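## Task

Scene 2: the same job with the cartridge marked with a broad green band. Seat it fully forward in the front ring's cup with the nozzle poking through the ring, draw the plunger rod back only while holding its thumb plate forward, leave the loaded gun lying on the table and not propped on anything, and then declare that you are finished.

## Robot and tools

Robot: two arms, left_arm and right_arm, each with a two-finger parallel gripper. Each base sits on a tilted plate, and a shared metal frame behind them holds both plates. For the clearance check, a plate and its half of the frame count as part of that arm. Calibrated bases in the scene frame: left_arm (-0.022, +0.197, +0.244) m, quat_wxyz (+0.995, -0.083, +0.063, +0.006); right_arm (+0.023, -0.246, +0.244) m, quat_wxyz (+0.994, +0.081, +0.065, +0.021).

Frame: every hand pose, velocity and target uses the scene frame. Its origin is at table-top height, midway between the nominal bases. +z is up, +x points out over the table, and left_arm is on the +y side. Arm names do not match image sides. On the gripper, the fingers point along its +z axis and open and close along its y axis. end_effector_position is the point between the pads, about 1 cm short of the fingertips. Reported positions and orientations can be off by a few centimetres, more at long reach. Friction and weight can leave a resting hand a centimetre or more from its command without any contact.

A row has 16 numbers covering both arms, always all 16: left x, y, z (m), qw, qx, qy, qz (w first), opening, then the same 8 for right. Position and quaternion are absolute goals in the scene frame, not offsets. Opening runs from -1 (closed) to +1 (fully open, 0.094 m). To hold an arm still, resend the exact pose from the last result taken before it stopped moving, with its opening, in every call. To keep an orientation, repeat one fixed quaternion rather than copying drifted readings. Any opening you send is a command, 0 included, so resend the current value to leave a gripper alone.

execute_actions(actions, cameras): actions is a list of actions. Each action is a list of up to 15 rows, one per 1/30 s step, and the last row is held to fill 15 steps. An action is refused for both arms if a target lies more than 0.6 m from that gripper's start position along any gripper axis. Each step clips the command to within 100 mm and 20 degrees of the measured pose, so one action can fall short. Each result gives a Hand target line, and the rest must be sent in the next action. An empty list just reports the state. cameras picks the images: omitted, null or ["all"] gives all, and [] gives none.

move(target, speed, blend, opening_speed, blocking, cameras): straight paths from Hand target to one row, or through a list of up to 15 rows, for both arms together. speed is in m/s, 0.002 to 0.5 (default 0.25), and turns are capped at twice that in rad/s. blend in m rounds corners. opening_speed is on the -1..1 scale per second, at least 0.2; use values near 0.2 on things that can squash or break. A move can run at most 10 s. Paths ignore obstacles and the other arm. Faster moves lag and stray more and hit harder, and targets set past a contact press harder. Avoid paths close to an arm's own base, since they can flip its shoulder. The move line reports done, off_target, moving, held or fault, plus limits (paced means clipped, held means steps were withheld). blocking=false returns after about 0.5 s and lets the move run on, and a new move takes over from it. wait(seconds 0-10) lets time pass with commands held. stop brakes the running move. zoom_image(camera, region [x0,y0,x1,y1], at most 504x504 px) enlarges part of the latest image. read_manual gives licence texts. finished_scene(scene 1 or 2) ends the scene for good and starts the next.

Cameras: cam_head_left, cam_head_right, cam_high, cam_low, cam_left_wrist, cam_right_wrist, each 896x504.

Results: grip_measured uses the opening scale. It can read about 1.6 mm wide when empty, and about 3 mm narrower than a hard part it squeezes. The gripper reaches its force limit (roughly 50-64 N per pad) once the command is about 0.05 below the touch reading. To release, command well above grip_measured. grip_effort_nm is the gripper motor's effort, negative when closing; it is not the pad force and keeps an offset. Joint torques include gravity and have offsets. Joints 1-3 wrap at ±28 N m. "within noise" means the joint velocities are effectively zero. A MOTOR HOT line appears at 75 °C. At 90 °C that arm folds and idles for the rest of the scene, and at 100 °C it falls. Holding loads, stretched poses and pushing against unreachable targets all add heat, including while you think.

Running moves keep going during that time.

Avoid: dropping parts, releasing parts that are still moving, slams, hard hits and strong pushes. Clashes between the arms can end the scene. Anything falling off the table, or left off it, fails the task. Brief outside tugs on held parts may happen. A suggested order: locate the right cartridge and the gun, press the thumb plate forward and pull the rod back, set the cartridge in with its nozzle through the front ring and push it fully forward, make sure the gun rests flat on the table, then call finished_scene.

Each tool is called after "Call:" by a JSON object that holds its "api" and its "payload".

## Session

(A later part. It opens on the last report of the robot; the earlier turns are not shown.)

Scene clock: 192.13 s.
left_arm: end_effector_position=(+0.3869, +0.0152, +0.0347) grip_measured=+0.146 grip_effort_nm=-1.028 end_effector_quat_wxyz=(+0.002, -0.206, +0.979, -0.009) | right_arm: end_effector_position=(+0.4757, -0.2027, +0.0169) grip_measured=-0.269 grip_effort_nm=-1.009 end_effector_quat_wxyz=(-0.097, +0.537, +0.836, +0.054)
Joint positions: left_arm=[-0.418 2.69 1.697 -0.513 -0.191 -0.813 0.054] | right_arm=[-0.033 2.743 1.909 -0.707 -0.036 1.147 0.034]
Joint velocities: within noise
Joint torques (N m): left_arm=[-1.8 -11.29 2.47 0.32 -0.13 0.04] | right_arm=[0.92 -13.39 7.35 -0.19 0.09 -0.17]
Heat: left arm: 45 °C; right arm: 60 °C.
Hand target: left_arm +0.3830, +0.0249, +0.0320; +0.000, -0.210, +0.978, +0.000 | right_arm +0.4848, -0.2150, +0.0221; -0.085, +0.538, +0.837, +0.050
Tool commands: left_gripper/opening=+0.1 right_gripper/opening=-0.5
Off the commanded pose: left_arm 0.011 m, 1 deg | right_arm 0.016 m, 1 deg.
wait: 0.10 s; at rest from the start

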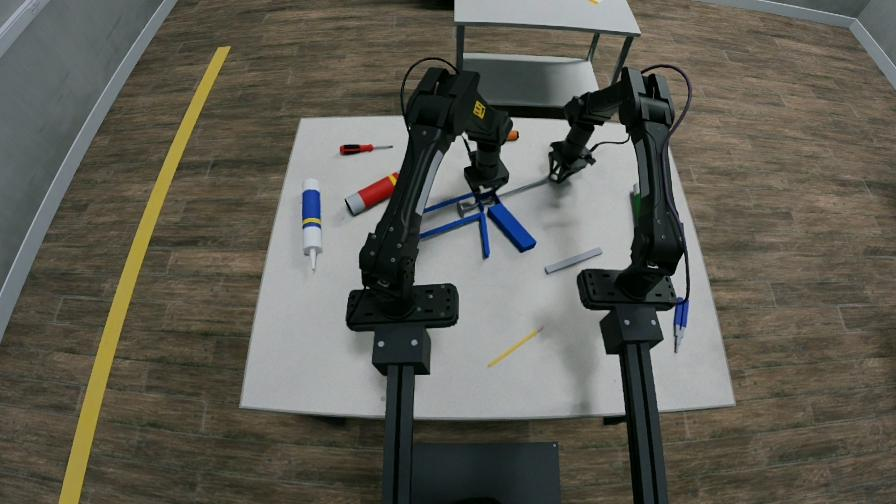

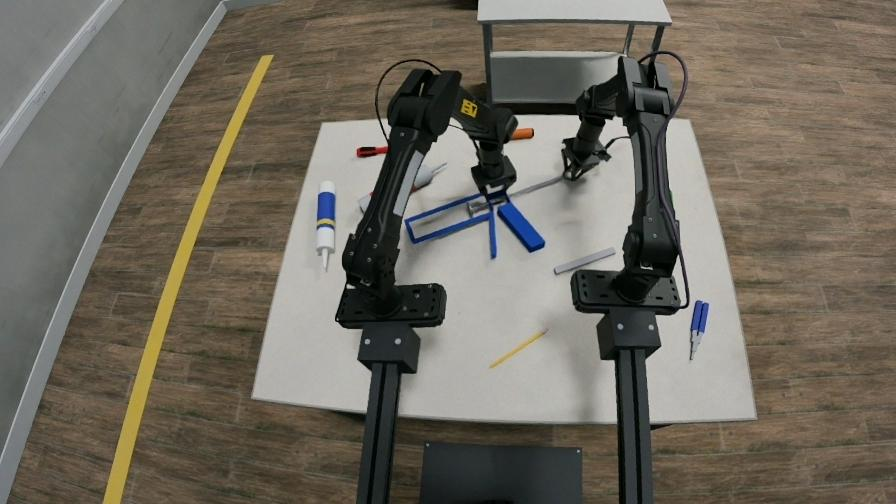

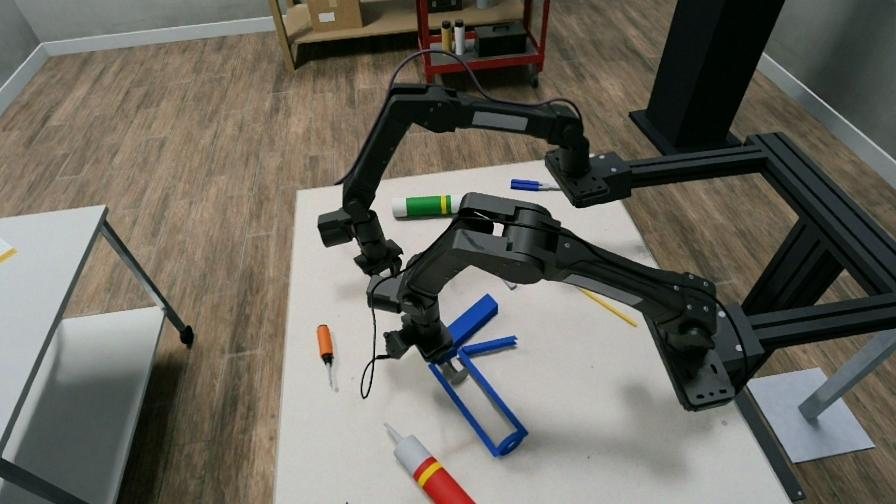

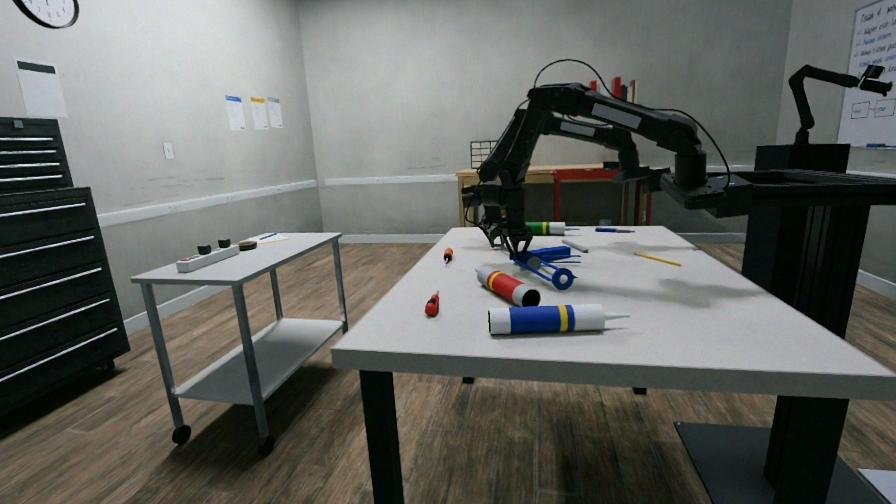

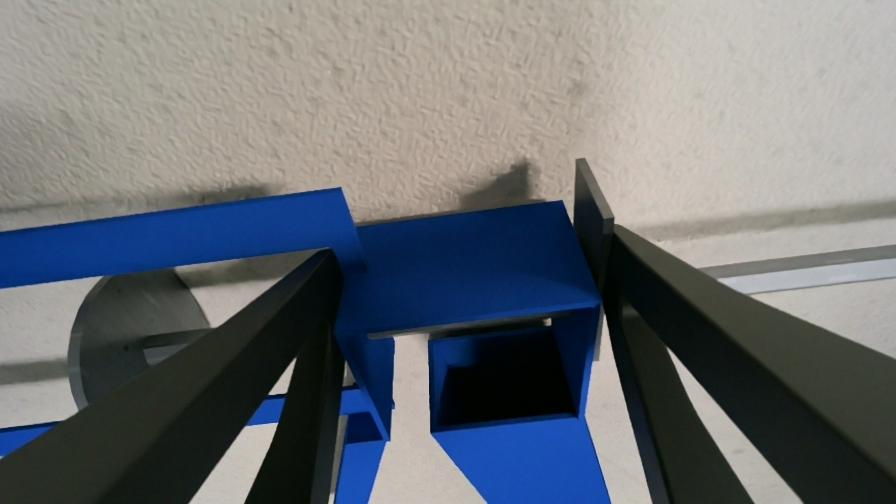

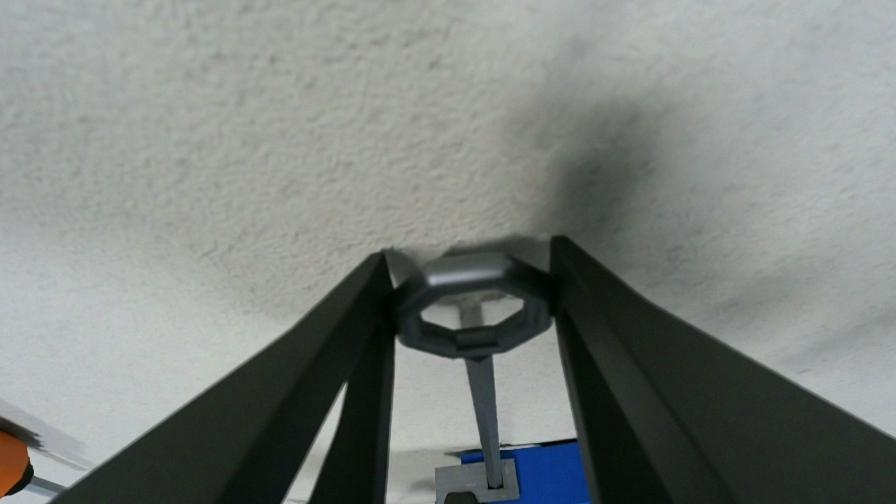

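Call:
{"api": "move", "payload": {"target": [[0.3830,0.0220,0.032,0,0.2096,-0.9778,0,0.1,  0.480,-0.208,0.020,-0.085,0.537,0.837,0.05,-0.5]], "speed": 0.06, "cameras": []}}

Call:
{"api": "move", "payload": {"target": [[0.3830,0.0220,0.032,0,0.2096,-0.9778,0,0.1,  0.480,-0.208,0.020,-0.085,0.537,0.837,0.05,0.2]], "speed": 0.06, "opening_speed": 0.6, "cameras": ["cam_right_wrist"]}}

Call:
{"api": "move", "payload": {"target": [[0.3830,0.0220,0.032,0,0.2096,-0.9778,0,0.1,  0.480,-0.208,0.050,0,0.5388,0.8425,0,0.2]], "speed": 0.1, "cameras": ["cam_right_wrist"]}}

Scene clock: 204.33 s.
left_arm: end_effector_position=(+0.3869, +0.0152, +0.0347) grip_measured=+0.146 grip_effort_nm=-1.033 end_effector_quat_wxyz=(+0.002, -0.206, +0.979, -0.009) | right_arm: end_effector_position=(+0.4757, -0.2027, +0.0169) grip_measured=-0.269 grip_effort_nm=-1.004 end_effector_quat_wxyz=(-0.097, +0.537, +0.836, +0.054)
Joint positions: left_arm=[-0.418 2.69 1.697 -0.513 -0.191 -0.813 0.054] | right_arm=[-0.033 2.743 1.909 -0.707 -0.036 1.147 0.034]
Joint velocities: within noise
Joint torques (N m): left_arm=[-2.32 -10.91 3.21 0.28 -0.09 -0.04] | right_arm=[2 -13.93 4.53 0.07 0.11 -0.04]
Heat: left arm: 46 °C; right arm: 59 °C.
Hand target: left_arm +0.3830, +0.0220, +0.0320; +0.000, -0.210, +0.978, +0.000 | right_arm +0.4800, -0.2080, +0.0200; -0.085, +0.537, +0.838, +0.050
Off the commanded pose: left_arm 0.008 m, 1 deg | right_arm 0.008 m, 1 deg.
move: done
No camera images: "cameras" was empty.

Scene clock: 205.73 s.
left_arm: end_effector_position=(+0.3871, +0.0159, +0.0347) grip_measured=+0.146 grip_effort_nm=-1.023 end_effector_quat_wxyz=(+0.003, -0.206, +0.978, -0.007) | right_arm: end_effector_position=(+0.4757, -0.2038, +0.0167) grip_measured=+0.197 grip_effort_nm=0.173 end_effector_quat_wxyz=(-0.095, +0.538, +0.836, +0.051)
Joint positions: left_arm=[-0.418 2.69 1.697 -0.514 -0.195 -0.814 0.054] | right_arm=[-0.033 2.743 1.909 -0.707 -0.029 1.148 0.056]
Joint velocities: within noise
Joint torques (N m): left_arm=[-2.24 -10.91 3.28 0.27 -0.09 0.01] | right_arm=[2.09 -13.96 4.53 0.07 0.07 -0.04]
Heat: left arm: 46 °C; right arm: 59 °C.
Hand target: left_arm +0.3831, +0.0219, +0.0320; +0.000, -0.210, +0.978, +0.000 | right_arm +0.4800, -0.2080, +0.0200; -0.085, +0.537, +0.837, +0.050
Off the commanded pose: left_arm 0.008 m, 1 deg | right_arm 0.007 m, 1 deg.
move: done
Images, in order (width x height): cam_right_wrist 896x504.

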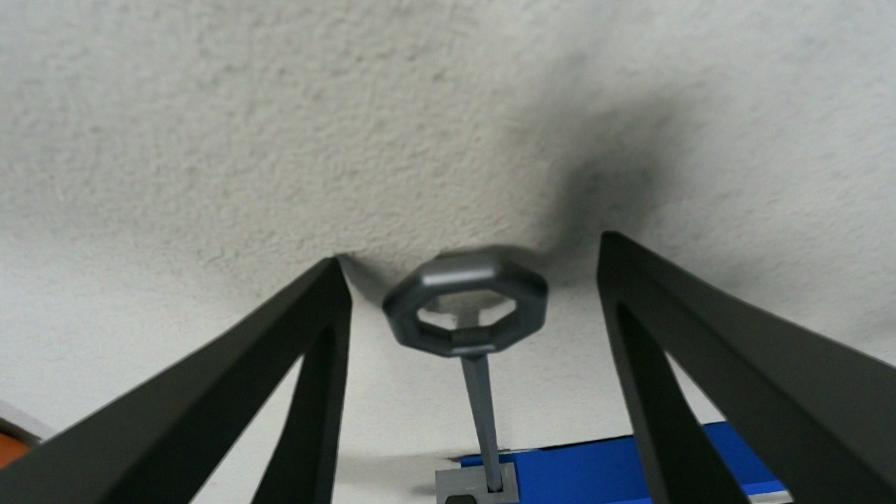

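Scene clock: 207.37 s.
left_arm: end_effector_position=(+0.3866, +0.0165, +0.0347) grip_measured=+0.146 grip_effort_nm=-1.033 end_effector_quat_wxyz=(+0.003, -0.206, +0.979, -0.005) | right_arm: end_effector_position=(+0.4639, -0.2106, +0.0314) grip_measured=+0.197 grip_effort_nm=0.168 end_effector_quat_wxyz=(-0.028, +0.539, +0.842, -0.011)
Joint positions: left_arm=[-0.418 2.69 1.697 -0.516 -0.197 -0.814 0.054] | right_arm=[0.026 2.633 1.728 -0.599 0.152 1.206 0.056]
Joint velocities: within noise
Joint torques (N m): left_arm=[-2.25 -10.96 3.36 0.31 -0.04 0] | right_arm=[3.73 -16.54 3.96 0.32 0.14 0.05]
Heat: left arm: 46 °C; right arm: 60 °C.
Hand target: left_arm +0.3830, +0.0220, +0.0320; +0.000, -0.210, +0.978, +0.000 | right_arm +0.4797, -0.2080, +0.0500; -0.001, +0.539, +0.842, +0.000
Off the commanded pose: left_arm 0.007 m, 1 deg | right_arm 0.025 m, 3 deg.
move: off_target (right_arm)
Images, in order (width x height): cam_right_wrist 896x504.

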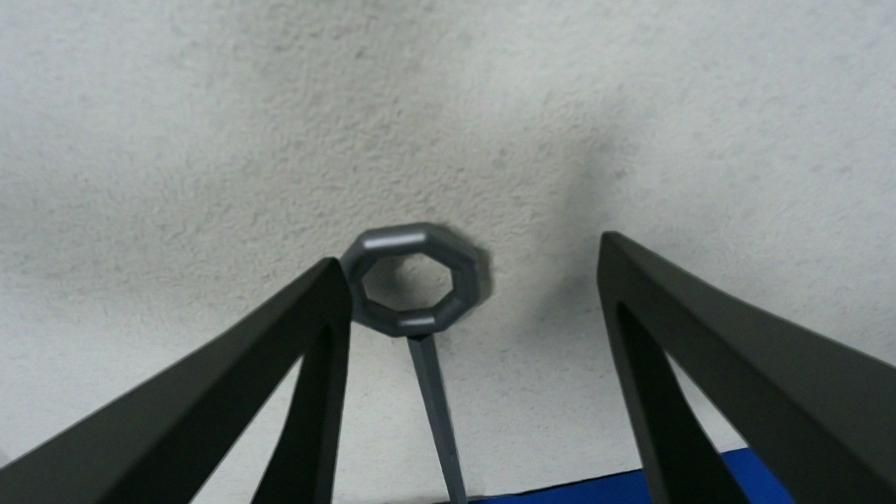

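Call:
{"api": "move", "payload": {"target": [[0.3830,0.0220,0.032,0,0.2096,-0.9778,0,0.1,  0.480,-0.208,0.050,0,0.5388,0.8425,0,0.7],[0.3830,0.0220,0.032,0,0.2096,-0.9778,0,0.1,  0.490,-0.205,0.045,-0.11,0.5342,0.8353,0.0703,0.7]], "speed": 0.1, "cameras": ["cam_right_wrist"]}}

Scene clock: 218.27 s.
left_arm: end_effector_position=(+0.3866, +0.0165, +0.0347) grip_measured=+0.146 grip_effort_nm=-1.023 end_effector_quat_wxyz=(+0.003, -0.206, +0.979, -0.005) | right_arm: end_effector_position=(+0.4926, -0.2049, +0.0489) grip_measured=+0.697 grip_effort_nm=0.173 end_effector_quat_wxyz=(-0.099, +0.535, +0.836, +0.071)
Joint positions: left_arm=[-0.418 2.69 1.697 -0.516 -0.197 -0.814 0.054] | right_arm=[-0.039 2.699 1.971 -0.799 -0.067 1.136 0.08]
Joint velocities: within noise
Joint torques (N m): left_arm=[-2.22 -10.97 3.23 0.29 -0.06 -0.03] | right_arm=[1.89 -11.63 7.23 -0.19 -0.23 -0.05]
Heat: left arm: 46 °C; right arm: 58 °C.
Hand target: left_arm +0.3830, +0.0220, +0.0320; +0.000, -0.210, +0.978, +0.000 | right_arm +0.4900, -0.2051, +0.0451; -0.109, +0.534, +0.835, +0.071
Off the commanded pose: left_arm 0.007 m, 1 deg | right_arm 0.005 m, 1 deg.
move: done
Images, in order (width x height): cam_right_wrist 896x504.

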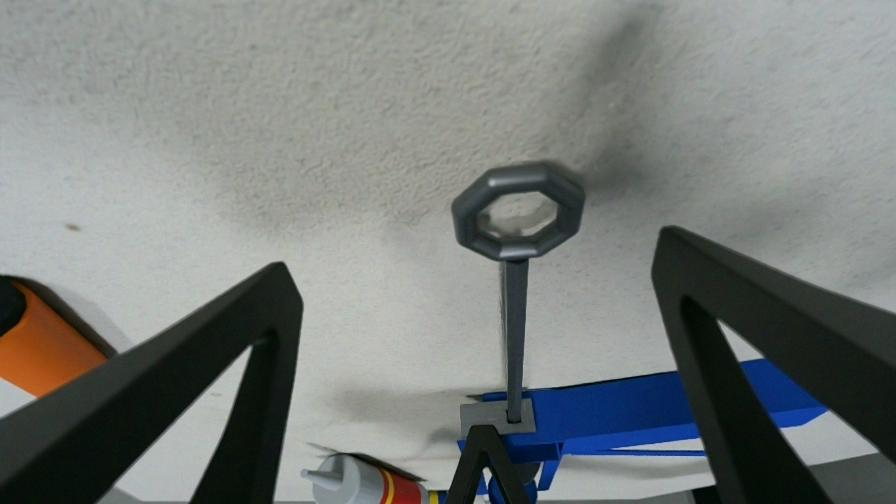

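Call:
{"api": "execute_actions", "payload": {"actions": []}}

Scene clock: 229.63 s.
left_arm: end_effector_position=(+0.3866, +0.0165, +0.0347) grip_measured=+0.146 grip_effort_nm=-1.023 end_effector_quat_wxyz=(+0.003, -0.206, +0.979, -0.005) | right_arm: end_effector_position=(+0.4924, -0.2048, +0.0490) grip_measured=+0.697 grip_effort_nm=0.178 end_effector_quat_wxyz=(-0.099, +0.535, +0.836, +0.071)
Joint positions: left_arm=[-0.418 2.69 1.697 -0.516 -0.197 -0.814 0.054] | right_arm=[-0.039 2.699 1.971 -0.8 -0.067 1.135 0.08]
Joint velocities: within noise
Joint torques (N m): left_arm=[-2.25 -10.91 3.15 0.31 -0.06 -0.03] | right_arm=[1.89 -11.66 7.09 -0.23 -0.18 -0.06]
Heat: left arm: 46 °C; right arm: 55 °C.
Hand target: left_arm +0.3830, +0.0220, +0.0320; +0.000, -0.210, +0.978, +0.000 | right_arm +0.4900, -0.2051, +0.0451; -0.109, +0.534, +0.835, +0.071
Tool commands: left_gripper/opening=+0.1 right_gripper/opening=+0.7
Off the commanded pose: left_arm 0.007 m, 1 deg | right_arm 0.005 m, 1 deg.

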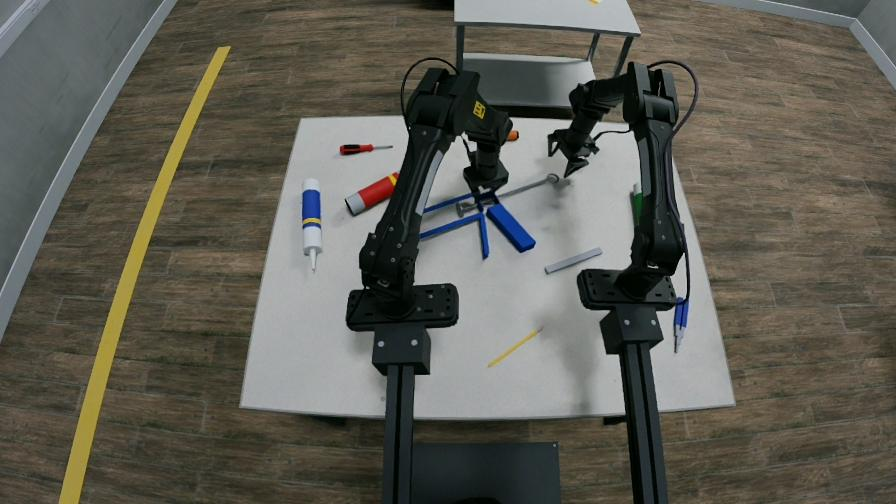

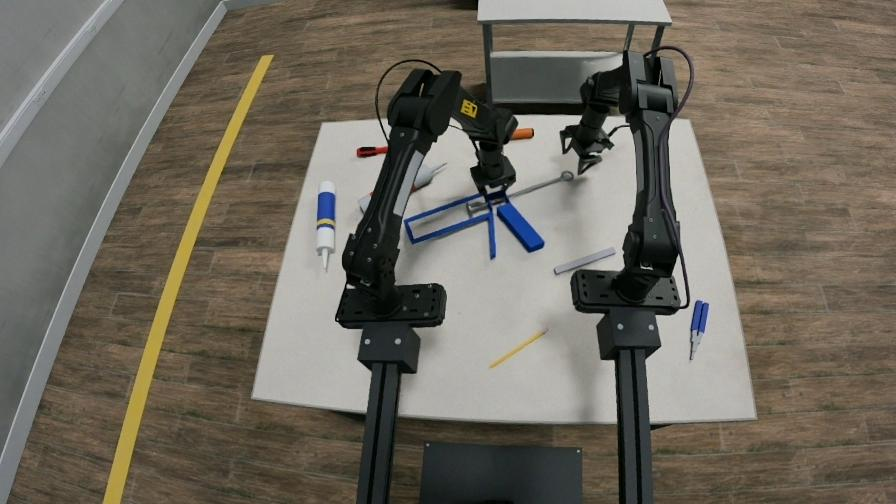

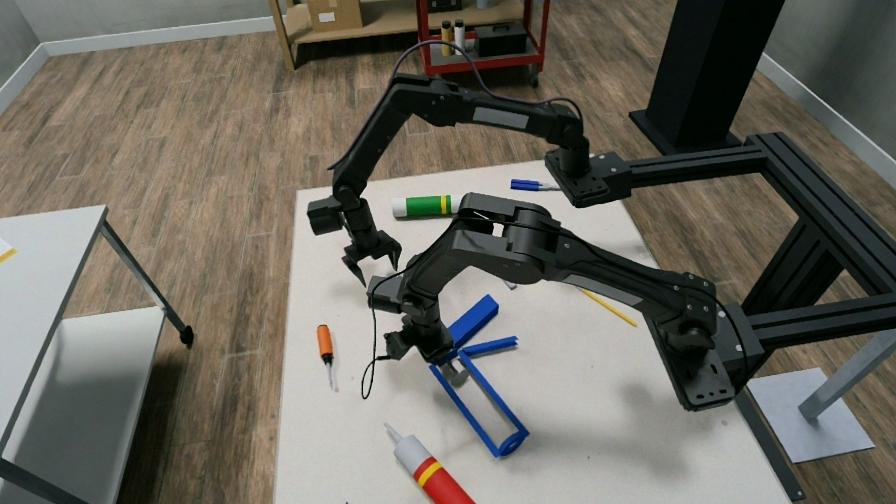

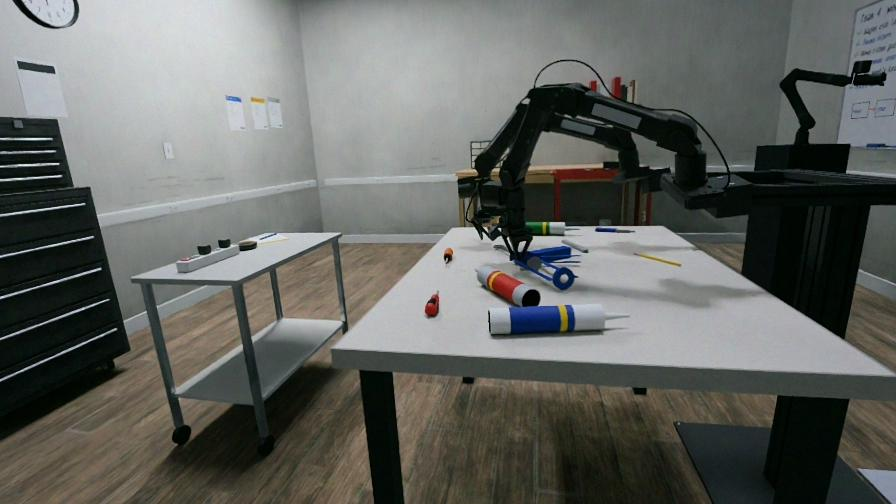

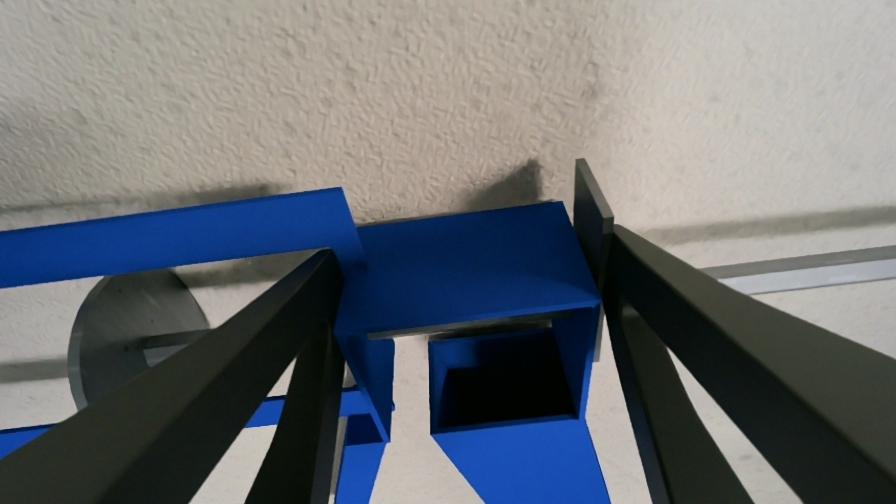

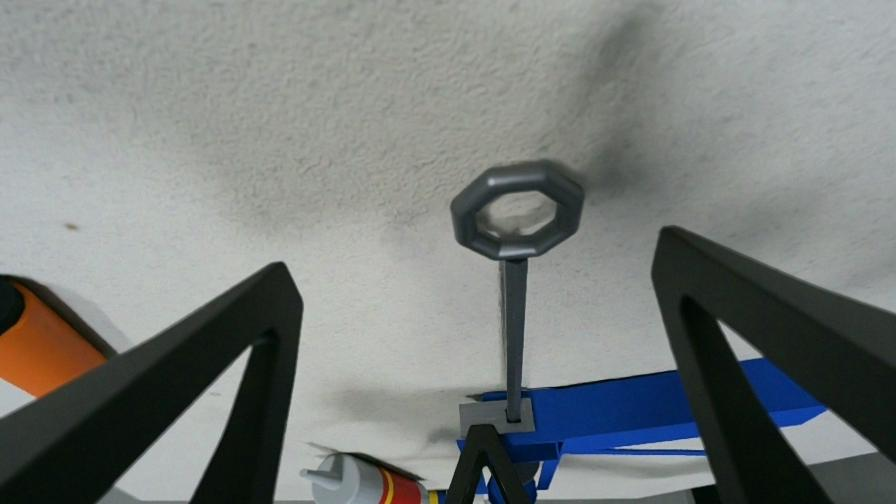

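Call:
{"api": "move", "payload": {"target": [0.3590,0.0715,0.033,0,0.2096,-0.9778,0,0.1,0.49,-0.205,0.06,-0.11,0.5342,0.8353,0.0703,0.7], "speed": 0.04, "cameras": ["cam_high","cam_left_wrist","cam_right_wrist"]}}

Scene clock: 236.03 s.
left_arm: end_effector_position=(+0.3561, +0.0629, +0.0317) grip_measured=+0.146 grip_effort_nm=-1.033 end_effector_quat_wxyz=(-0.006, -0.212, +0.977, +0.003) | right_arm: end_effector_position=(+0.4869, -0.2048, +0.0495) grip_measured=+0.697 grip_effort_nm=0.168 end_effector_quat_wxyz=(-0.109, +0.534, +0.836, +0.065)
Joint positions: left_arm=[-0.343 2.58 1.447 -0.386 -0.196 -0.756 0.054] | right_arm=[-0.039 2.699 1.971 -0.822 -0.068 1.135 0.08]
Joint velocities: within noise
Joint torques (N m): left_arm=[-0.88 -11.14 1.77 0.45 -0.02 0.31] | right_arm=[2.35 -14.87 5.7 -0.25 -0.18 0]
Heat: left arm: 47 °C; right arm: 54 °C.
Hand target: left_arm +0.3588, +0.0714, +0.0329; +0.000, -0.210, +0.978, +0.001 | right_arm +0.4901, -0.2050, +0.0599; -0.110, +0.534, +0.835, +0.070
Off the commanded pose: left_arm 0.009 m, 1 deg | right_arm 0.011 m, 1 deg.
move: off_target (right_arm)
Images, in order (width x height): cam_high 896x504, cam_left_wrist 896x504, cam_right_wrist 896x504.

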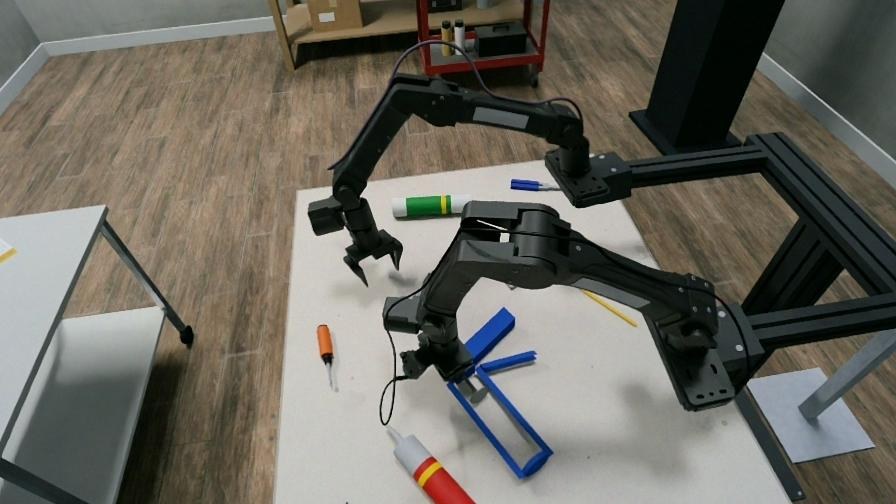

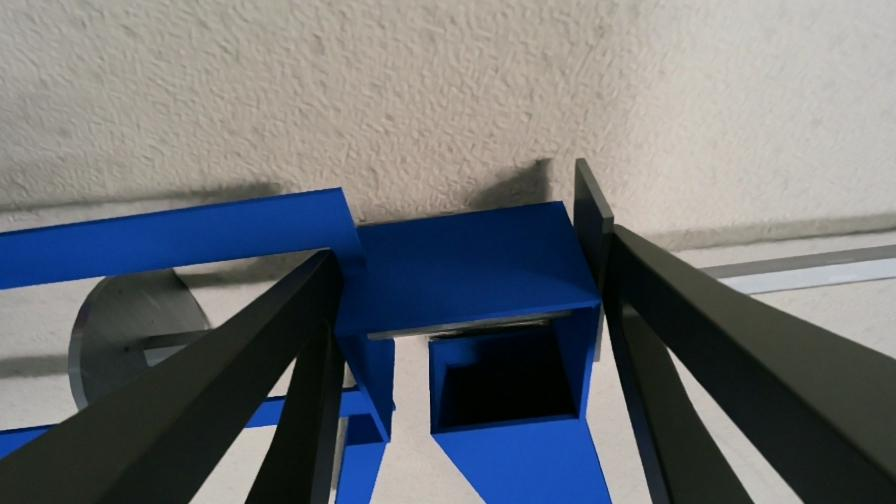

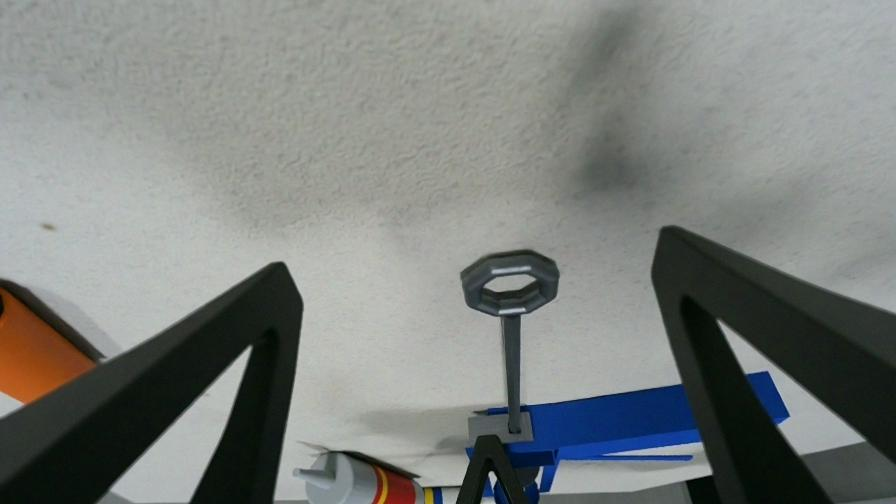

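Call:
{"api": "move", "payload": {"target": [0.3590,0.0715,0.033,0,0.2096,-0.9778,0,0.1,0.4435,-0.155,0.065,-0.11,0.5342,0.8353,0.0703,0.6], "speed": 0.15, "cameras": ["cam_high","cam_right_wrist"]}}

Call:
{"api": "move", "payload": {"target": [0.3590,0.0715,0.033,0,0.2096,-0.9778,0,0.1,0.4435,-0.155,0.04,-0.11,0.5342,0.8353,0.0703,0.6], "speed": 0.08, "cameras": ["cam_right_wrist"]}}

Scene clock: 241.67 s.
left_arm: end_effector_position=(+0.3561, +0.0629, +0.0317) grip_measured=+0.146 grip_effort_nm=-1.028 end_effector_quat_wxyz=(-0.006, -0.212, +0.977, +0.003) | right_arm: end_effector_position=(+0.4294, -0.1559, +0.0499) grip_measured=+0.603 grip_effort_nm=-0.129 end_effector_quat_wxyz=(-0.128, +0.531, +0.836, +0.053)
Joint positions: left_arm=[-0.343 2.58 1.447 -0.386 -0.196 -0.756 0.054] | right_arm=[0.071 2.583 1.655 -0.662 -0.071 1.241 0.075]
Joint velocities: within noise
Joint torques (N m): left_arm=[-0.94 -11.07 1.84 0.45 -0.03 0.36] | right_arm=[2.59 -15.86 3.9 0.1 -0.14 0.06]
Heat: left arm: 46 °C; right arm: 56 °C.
Hand target: left_arm +0.3588, +0.0714, +0.0329; -0.001, -0.210, +0.978, +0.001 | right_arm +0.4434, -0.1550, +0.0650; -0.110, +0.534, +0.835, +0.070
Off the commanded pose: left_arm 0.009 m, 1 deg | right_arm 0.021 m, 3 deg.
move: off_target (right_arm)
Images, in order (width x height): cam_high 896x504, cam_right_wrist 896x504.

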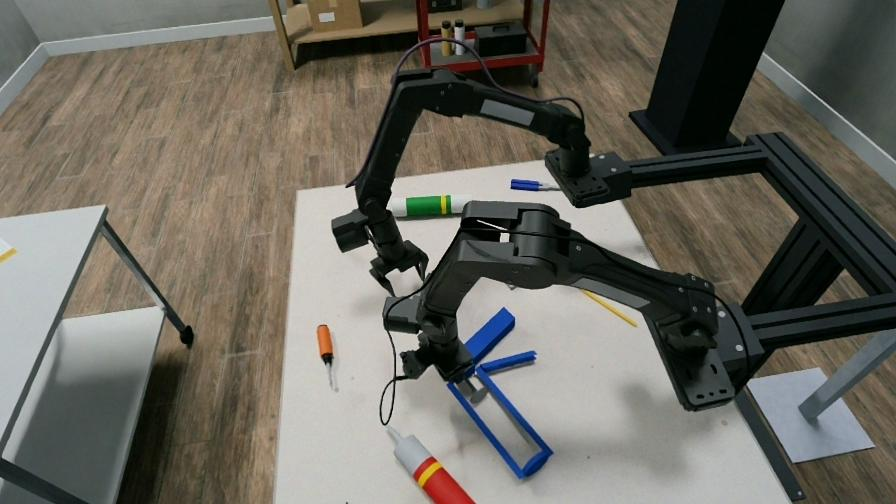

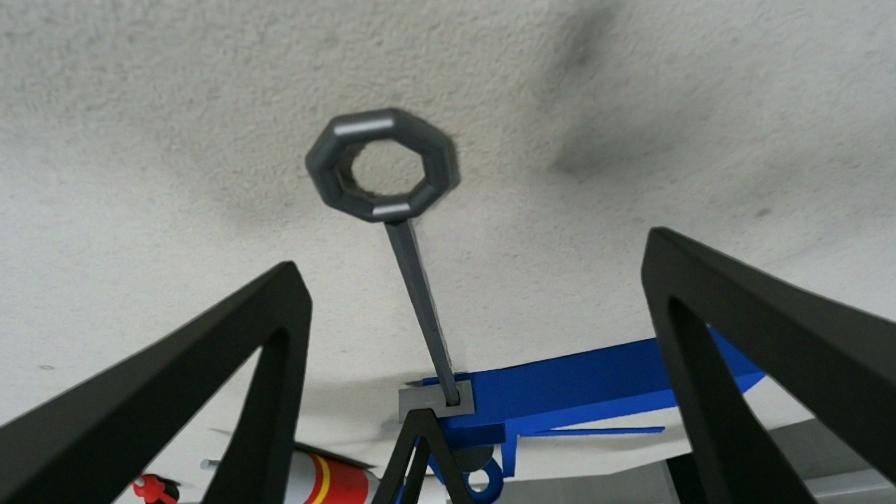

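Scene clock: 242.67 s.
left_arm: end_effector_position=(+0.3561, +0.0629, +0.0317) grip_measured=+0.146 grip_effort_nm=-1.028 end_effector_quat_wxyz=(-0.006, -0.212, +0.977, +0.003) | right_arm: end_effector_position=(+0.4369, -0.1542, +0.0447) grip_measured=+0.603 grip_effort_nm=-0.125 end_effector_quat_wxyz=(-0.115, +0.532, +0.837, +0.064)
Joint positions: left_arm=[-0.343 2.58 1.447 -0.386 -0.196 -0.756 0.054] | right_arm=[0.071 2.593 1.655 -0.618 -0.071 1.241 0.075]
Joint velocities: within noise
Joint torques (N m): left_arm=[-0.81 -11.1 1.87 0.47 -0.01 0.35] | right_arm=[1.76 -10.77 6.09 0.16 -0.13 -0.04]
Heat: left arm: 46 °C; right arm: 55 °C.
Hand target: left_arm +0.3588, +0.0714, +0.0329; -0.001, -0.210, +0.978, +0.001 | right_arm +0.4435, -0.1551, +0.0402; -0.110, +0.534, +0.835, +0.070
Off the commanded pose: left_arm 0.009 m, 1 deg | right_arm 0.008 m, 1 deg.
move: done
Images, in order (width x height): cam_right_wrist 896x504.

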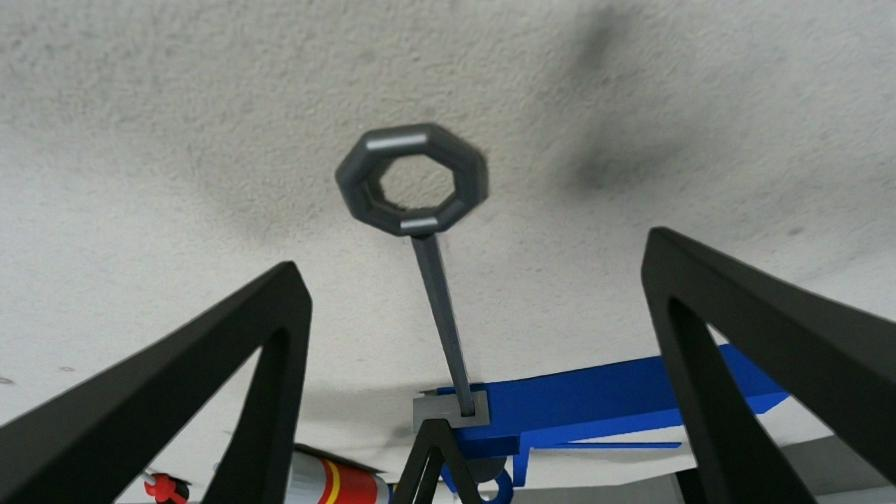

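Call:
{"api": "move", "payload": {"target": [0.3590,0.0715,0.033,0,0.2096,-0.9778,0,0.1,0.4545,-0.151,0.02,-0.11,0.5342,0.8353,0.0703,0.6], "speed": 0.08, "cameras": ["cam_right_wrist"]}}

Scene clock: 250.27 s.
left_arm: end_effector_position=(+0.3561, +0.0629, +0.0317) grip_measured=+0.146 grip_effort_nm=-1.023 end_effector_quat_wxyz=(-0.006, -0.212, +0.977, +0.003) | right_arm: end_effector_position=(+0.4517, -0.1491, +0.0243) grip_measured=+0.603 grip_effort_nm=-0.125 end_effector_quat_wxyz=(-0.110, +0.532, +0.837, +0.068)
Joint positions: left_arm=[-0.343 2.58 1.447 -0.386 -0.196 -0.756 0.054] | right_arm=[0.071 2.686 1.761 -0.616 -0.071 1.241 0.075]
Joint velocities: within noise
Joint torques (N m): left_arm=[-0.87 -11.19 1.92 0.44 -0.02 0.36] | right_arm=[1.8 -11.28 6.12 0.02 -0.12 -0.04]
Heat: left arm: 46 °C; right arm: 53 °C.
Hand target: left_arm +0.3588, +0.0714, +0.0329; -0.001, -0.210, +0.978, +0.001 | right_arm +0.4544, -0.1510, +0.0200; -0.110, +0.534, +0.835, +0.070
Off the commanded pose: left_arm 0.009 m, 1 deg | right_arm 0.005 m, 0 deg.
move: done
Images, in order (width x height): cam_right_wrist 896x504.

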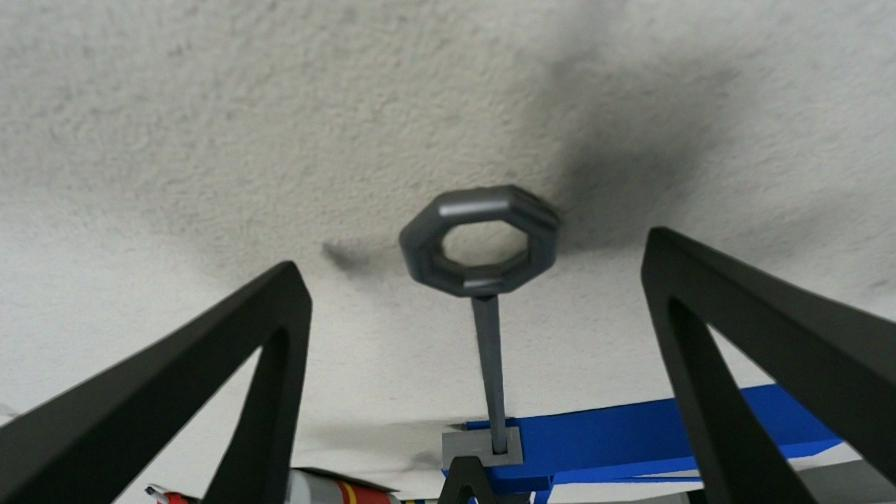

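Call:
{"api": "move", "payload": {"target": [0.3590,0.0715,0.033,0,0.2096,-0.9778,0,0.1,0.4565,-0.158,0.011,-0.11,0.5342,0.8353,0.0703,0.2], "speed": 0.05, "cameras": ["cam_right_wrist"]}}

Scene clock: 253.33 s.
left_arm: end_effector_position=(+0.3561, +0.0629, +0.0317) grip_measured=+0.146 grip_effort_nm=-1.033 end_effector_quat_wxyz=(-0.006, -0.212, +0.977, +0.003) | right_arm: end_effector_position=(+0.4537, -0.1569, +0.0158) grip_measured=+0.203 grip_effort_nm=-0.125 end_effector_quat_wxyz=(-0.110, +0.534, +0.836, +0.068)
Joint positions: left_arm=[-0.343 2.58 1.447 -0.386 -0.196 -0.756 0.054] | right_arm=[0.05 2.712 1.785 -0.616 -0.071 1.225 0.057]
Joint velocities: within noise
Joint torques (N m): left_arm=[-0.9 -11.1 1.77 0.47 -0.04 0.33] | right_arm=[1.84 -11.1 6.06 0.05 -0.14 -0.05]
Heat: left arm: 46 °C; right arm: 54 °C.
Hand target: left_arm +0.3588, +0.0714, +0.0329; -0.001, -0.210, +0.978, +0.001 | right_arm +0.4565, -0.1581, +0.0111; -0.110, +0.534, +0.835, +0.070
Off the commanded pose: left_arm 0.009 m, 1 deg | right_arm 0.006 m, 0 deg.
move: done
Images, in order (width x height): cam_right_wrist 896x504.

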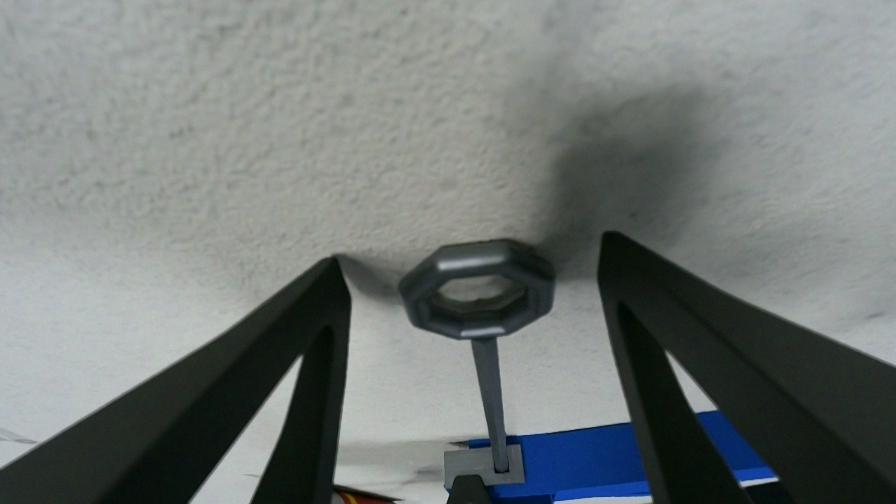

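Call:
{"api": "move", "payload": {"target": [0.3590,0.0715,0.033,0,0.2096,-0.9778,0,0.1,0.4565,-0.158,0.011,-0.11,0.5342,0.8353,0.0703,-0.5], "speed": 0.05, "opening_speed": 0.6, "cameras": []}}

Call:
{"api": "move", "payload": {"target": [0.3500,0.0900,0.033,0,0.2096,-0.9778,0,0.1,0.4700,-0.187,0.012,-0.11,0.5342,0.8353,0.0703,-0.5], "speed": 0.04, "cameras": ["cam_high","cam_left_wrist","cam_right_wrist"]}}

Scene clock: 258.27 s.
left_arm: end_effector_position=(+0.3561, +0.0629, +0.0317) grip_measured=+0.146 grip_effort_nm=-1.028 end_effector_quat_wxyz=(-0.006, -0.212, +0.977, +0.003) | right_arm: end_effector_position=(+0.4550, -0.1615, +0.0159) grip_measured=-0.496 grip_effort_nm=-0.168 end_effector_quat_wxyz=(-0.108, +0.537, +0.834, +0.065)
Joint positions: left_arm=[-0.343 2.58 1.447 -0.386 -0.196 -0.756 0.054] | right_arm=[0.043 2.712 1.791 -0.622 -0.065 1.223 0.024]
Joint velocities: within noise
Joint torques (N m): left_arm=[-0.7 -11.19 1.8 0.44 0 0.37] | right_arm=[2.54 -11.08 5.61 0.11 -0.21 -0.06]
Heat: left arm: 46 °C; right arm: 54 °C.
Hand target: left_arm +0.3588, +0.0714, +0.0329; -0.001, -0.210, +0.978, +0.001 | right_arm +0.4563, -0.1580, +0.0111; -0.110, +0.534, +0.835, +0.070
Off the commanded pose: left_arm 0.009 m, 1 deg | right_arm 0.006 m, 1 deg.
move: done
No camera images: "cameras" was empty.

Scene clock: 259.67 s.
left_arm: end_effector_position=(+0.3471, +0.0816, +0.0315) grip_measured=+0.146 grip_effort_nm=-1.028 end_effector_quat_wxyz=(-0.007, -0.211, +0.977, +0.003) | right_arm: end_effector_position=(+0.4735, -0.1870, +0.0162) grip_measured=-0.497 grip_effort_nm=-0.125 end_effector_quat_wxyz=(-0.098, +0.535, +0.836, +0.072)
Joint positions: left_arm=[-0.306 2.542 1.363 -0.335 -0.195 -0.716 0.054] | right_arm=[-0.013 2.731 1.865 -0.657 -0.067 1.162 0.024]
Joint velocities: within noise
Joint torques (N m): left_arm=[-0.72 -10.78 1.63 0.39 -0.02 0.36] | right_arm=[1.95 -11.23 6.43 -0.18 -0.19 -0.04]
Heat: left arm: 46 °C; right arm: 54 °C.
Hand target: left_arm +0.3498, +0.0900, +0.0330; +0.000, -0.210, +0.978, +0.001 | right_arm +0.4699, -0.1870, +0.0121; -0.110, +0.534, +0.835, +0.071
Off the commanded pose: left_arm 0.009 m, 1 deg | right_arm 0.005 m, 1 deg.
move: done
Images, in order (width x height): cam_high 896x504, cam_left_wrist 896x504, cam_right_wrist 896x504.

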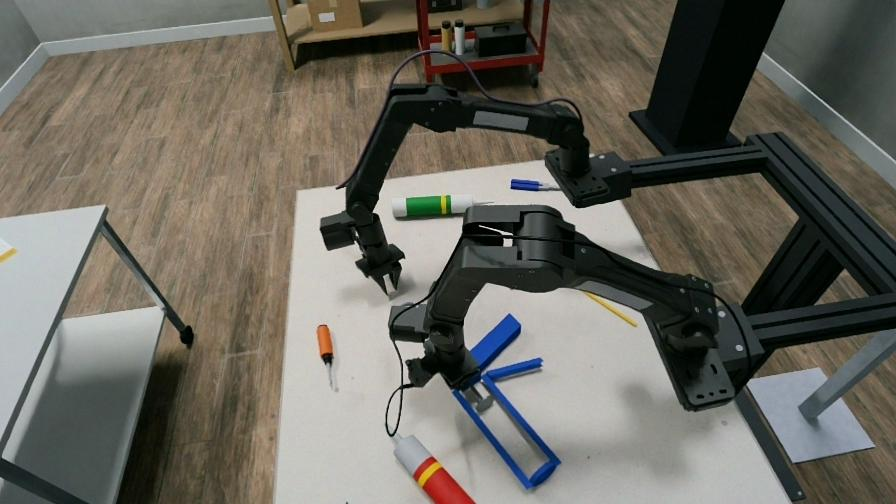

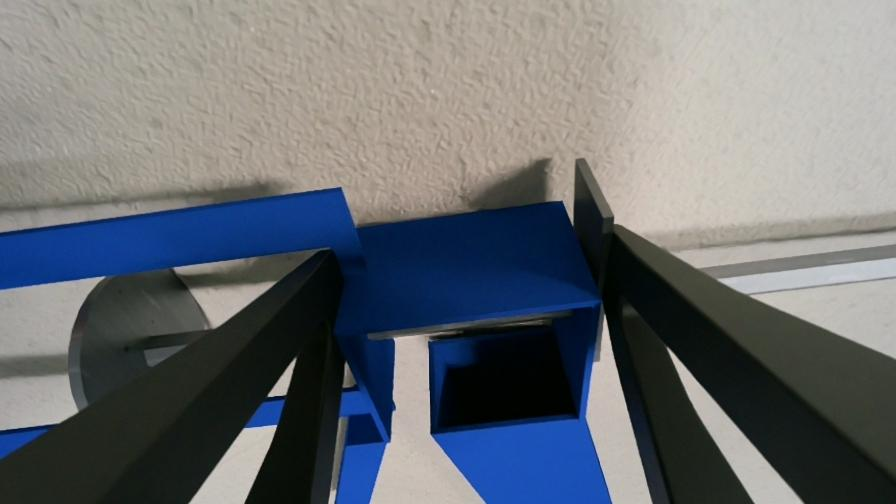

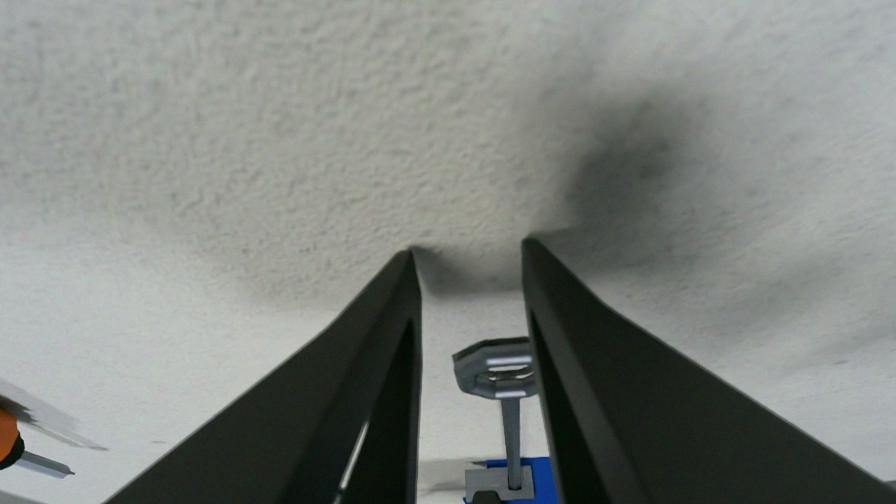

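Call:
{"api": "move", "payload": {"target": [[0.3500,0.0900,0.033,0,0.2096,-0.9778,0,0.1,0.4700,-0.187,0.035,-0.11,0.5342,0.8353,0.0703,0.3],[0.3500,0.0900,0.033,0,0.2096,-0.9778,0,0.1,0.447,-0.135,0.035,-0.11,0.5342,0.8353,0.0703,0.3],[0.3500,0.0900,0.033,0,0.2096,-0.9778,0,0.1,0.447,-0.135,0.010,-0.11,0.5342,0.8353,0.0703,0.3]], "speed": 0.08, "cameras": ["cam_right_wrist"]}}

Scene clock: 268.40 s.
left_arm: end_effector_position=(+0.3471, +0.0816, +0.0315) grip_measured=+0.146 grip_effort_nm=-1.023 end_effector_quat_wxyz=(-0.007, -0.211, +0.978, +0.003) | right_arm: end_effector_position=(+0.4420, -0.1404, +0.0144) grip_measured=+0.297 grip_effort_nm=0.168 end_effector_quat_wxyz=(-0.114, +0.534, +0.835, +0.063)
Joint positions: left_arm=[-0.306 2.542 1.363 -0.335 -0.195 -0.715 0.054] | right_arm=[0.089 2.706 1.742 -0.589 -0.069 1.265 0.061]
Joint velocities: within noise
Joint torques (N m): left_arm=[-0.66 -10.82 1.69 0.45 -0.01 0.32] | right_arm=[3.06 -10.89 6 0.17 -0.17 0.07]
Heat: left arm: 46 °C; right arm: 55 °C.
Hand target: left_arm +0.3498, +0.0900, +0.0330; +0.000, -0.210, +0.978, +0.001 | right_arm +0.4468, -0.1350, +0.0102; -0.110, +0.534, +0.835, +0.070
Off the commanded pose: left_arm 0.009 m, 1 deg | right_arm 0.009 m, 1 deg.
move: done
Images, in order (width x height): cam_right_wrist 896x504.

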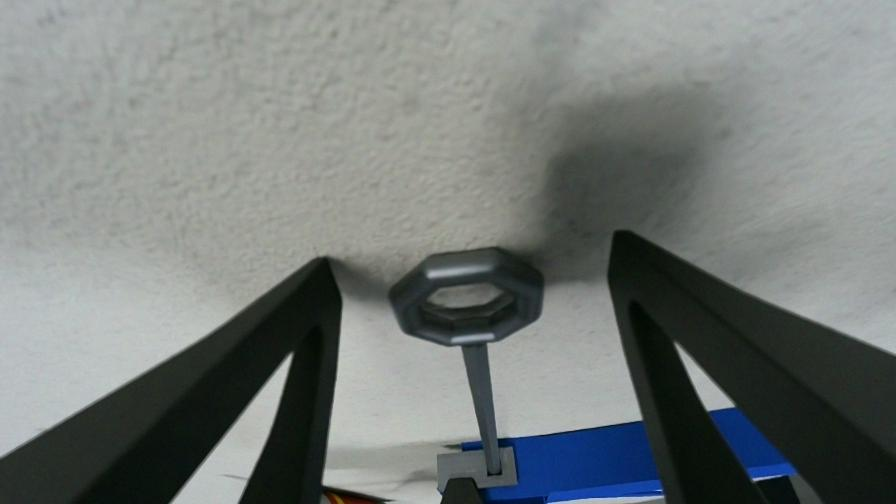

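Call:
{"api": "move", "payload": {"target": [0.3500,0.0900,0.033,0,0.2096,-0.9778,0,0.1,0.444,-0.129,0.005,-0.11,0.5342,0.8353,0.0703,0.1], "speed": 0.05, "cameras": ["cam_right_wrist"]}}

Scene clock: 272.93 s.
left_arm: end_effector_position=(+0.3471, +0.0816, +0.0315) grip_measured=+0.146 grip_effort_nm=-1.018 end_effector_quat_wxyz=(-0.007, -0.210, +0.978, +0.003) | right_arm: end_effector_position=(+0.4435, -0.1399, +0.0137) grip_measured=+0.103 grip_effort_nm=-0.120 end_effector_quat_wxyz=(-0.112, +0.538, +0.833, +0.065)
Joint positions: left_arm=[-0.306 2.542 1.363 -0.335 -0.195 -0.715 0.054] | right_arm=[0.089 2.707 1.742 -0.58 -0.069 1.273 0.052]
Joint velocities: within noise
Joint torques (N m): left_arm=[-0.66 -10.74 1.66 0.46 -0.02 0.31] | right_arm=[4.04 -10.06 5.37 0.31 -0.14 0.05]
Heat: left arm: 47 °C; right arm: 54 °C.
Hand target: left_arm +0.3498, +0.0900, +0.0330; +0.000, -0.210, +0.978, +0.001 | right_arm +0.4436, -0.1291, +0.0054; -0.110, +0.534, +0.835, +0.070
Off the commanded pose: left_arm 0.009 m, 1 deg | right_arm 0.014 m, 1 deg.
move: off_target (right_arm)
Images, in order (width x height): cam_right_wrist 896x504.

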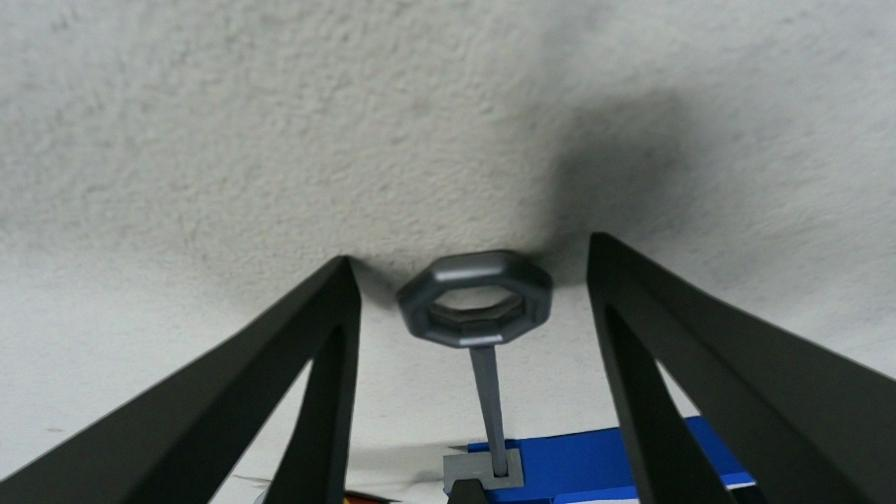

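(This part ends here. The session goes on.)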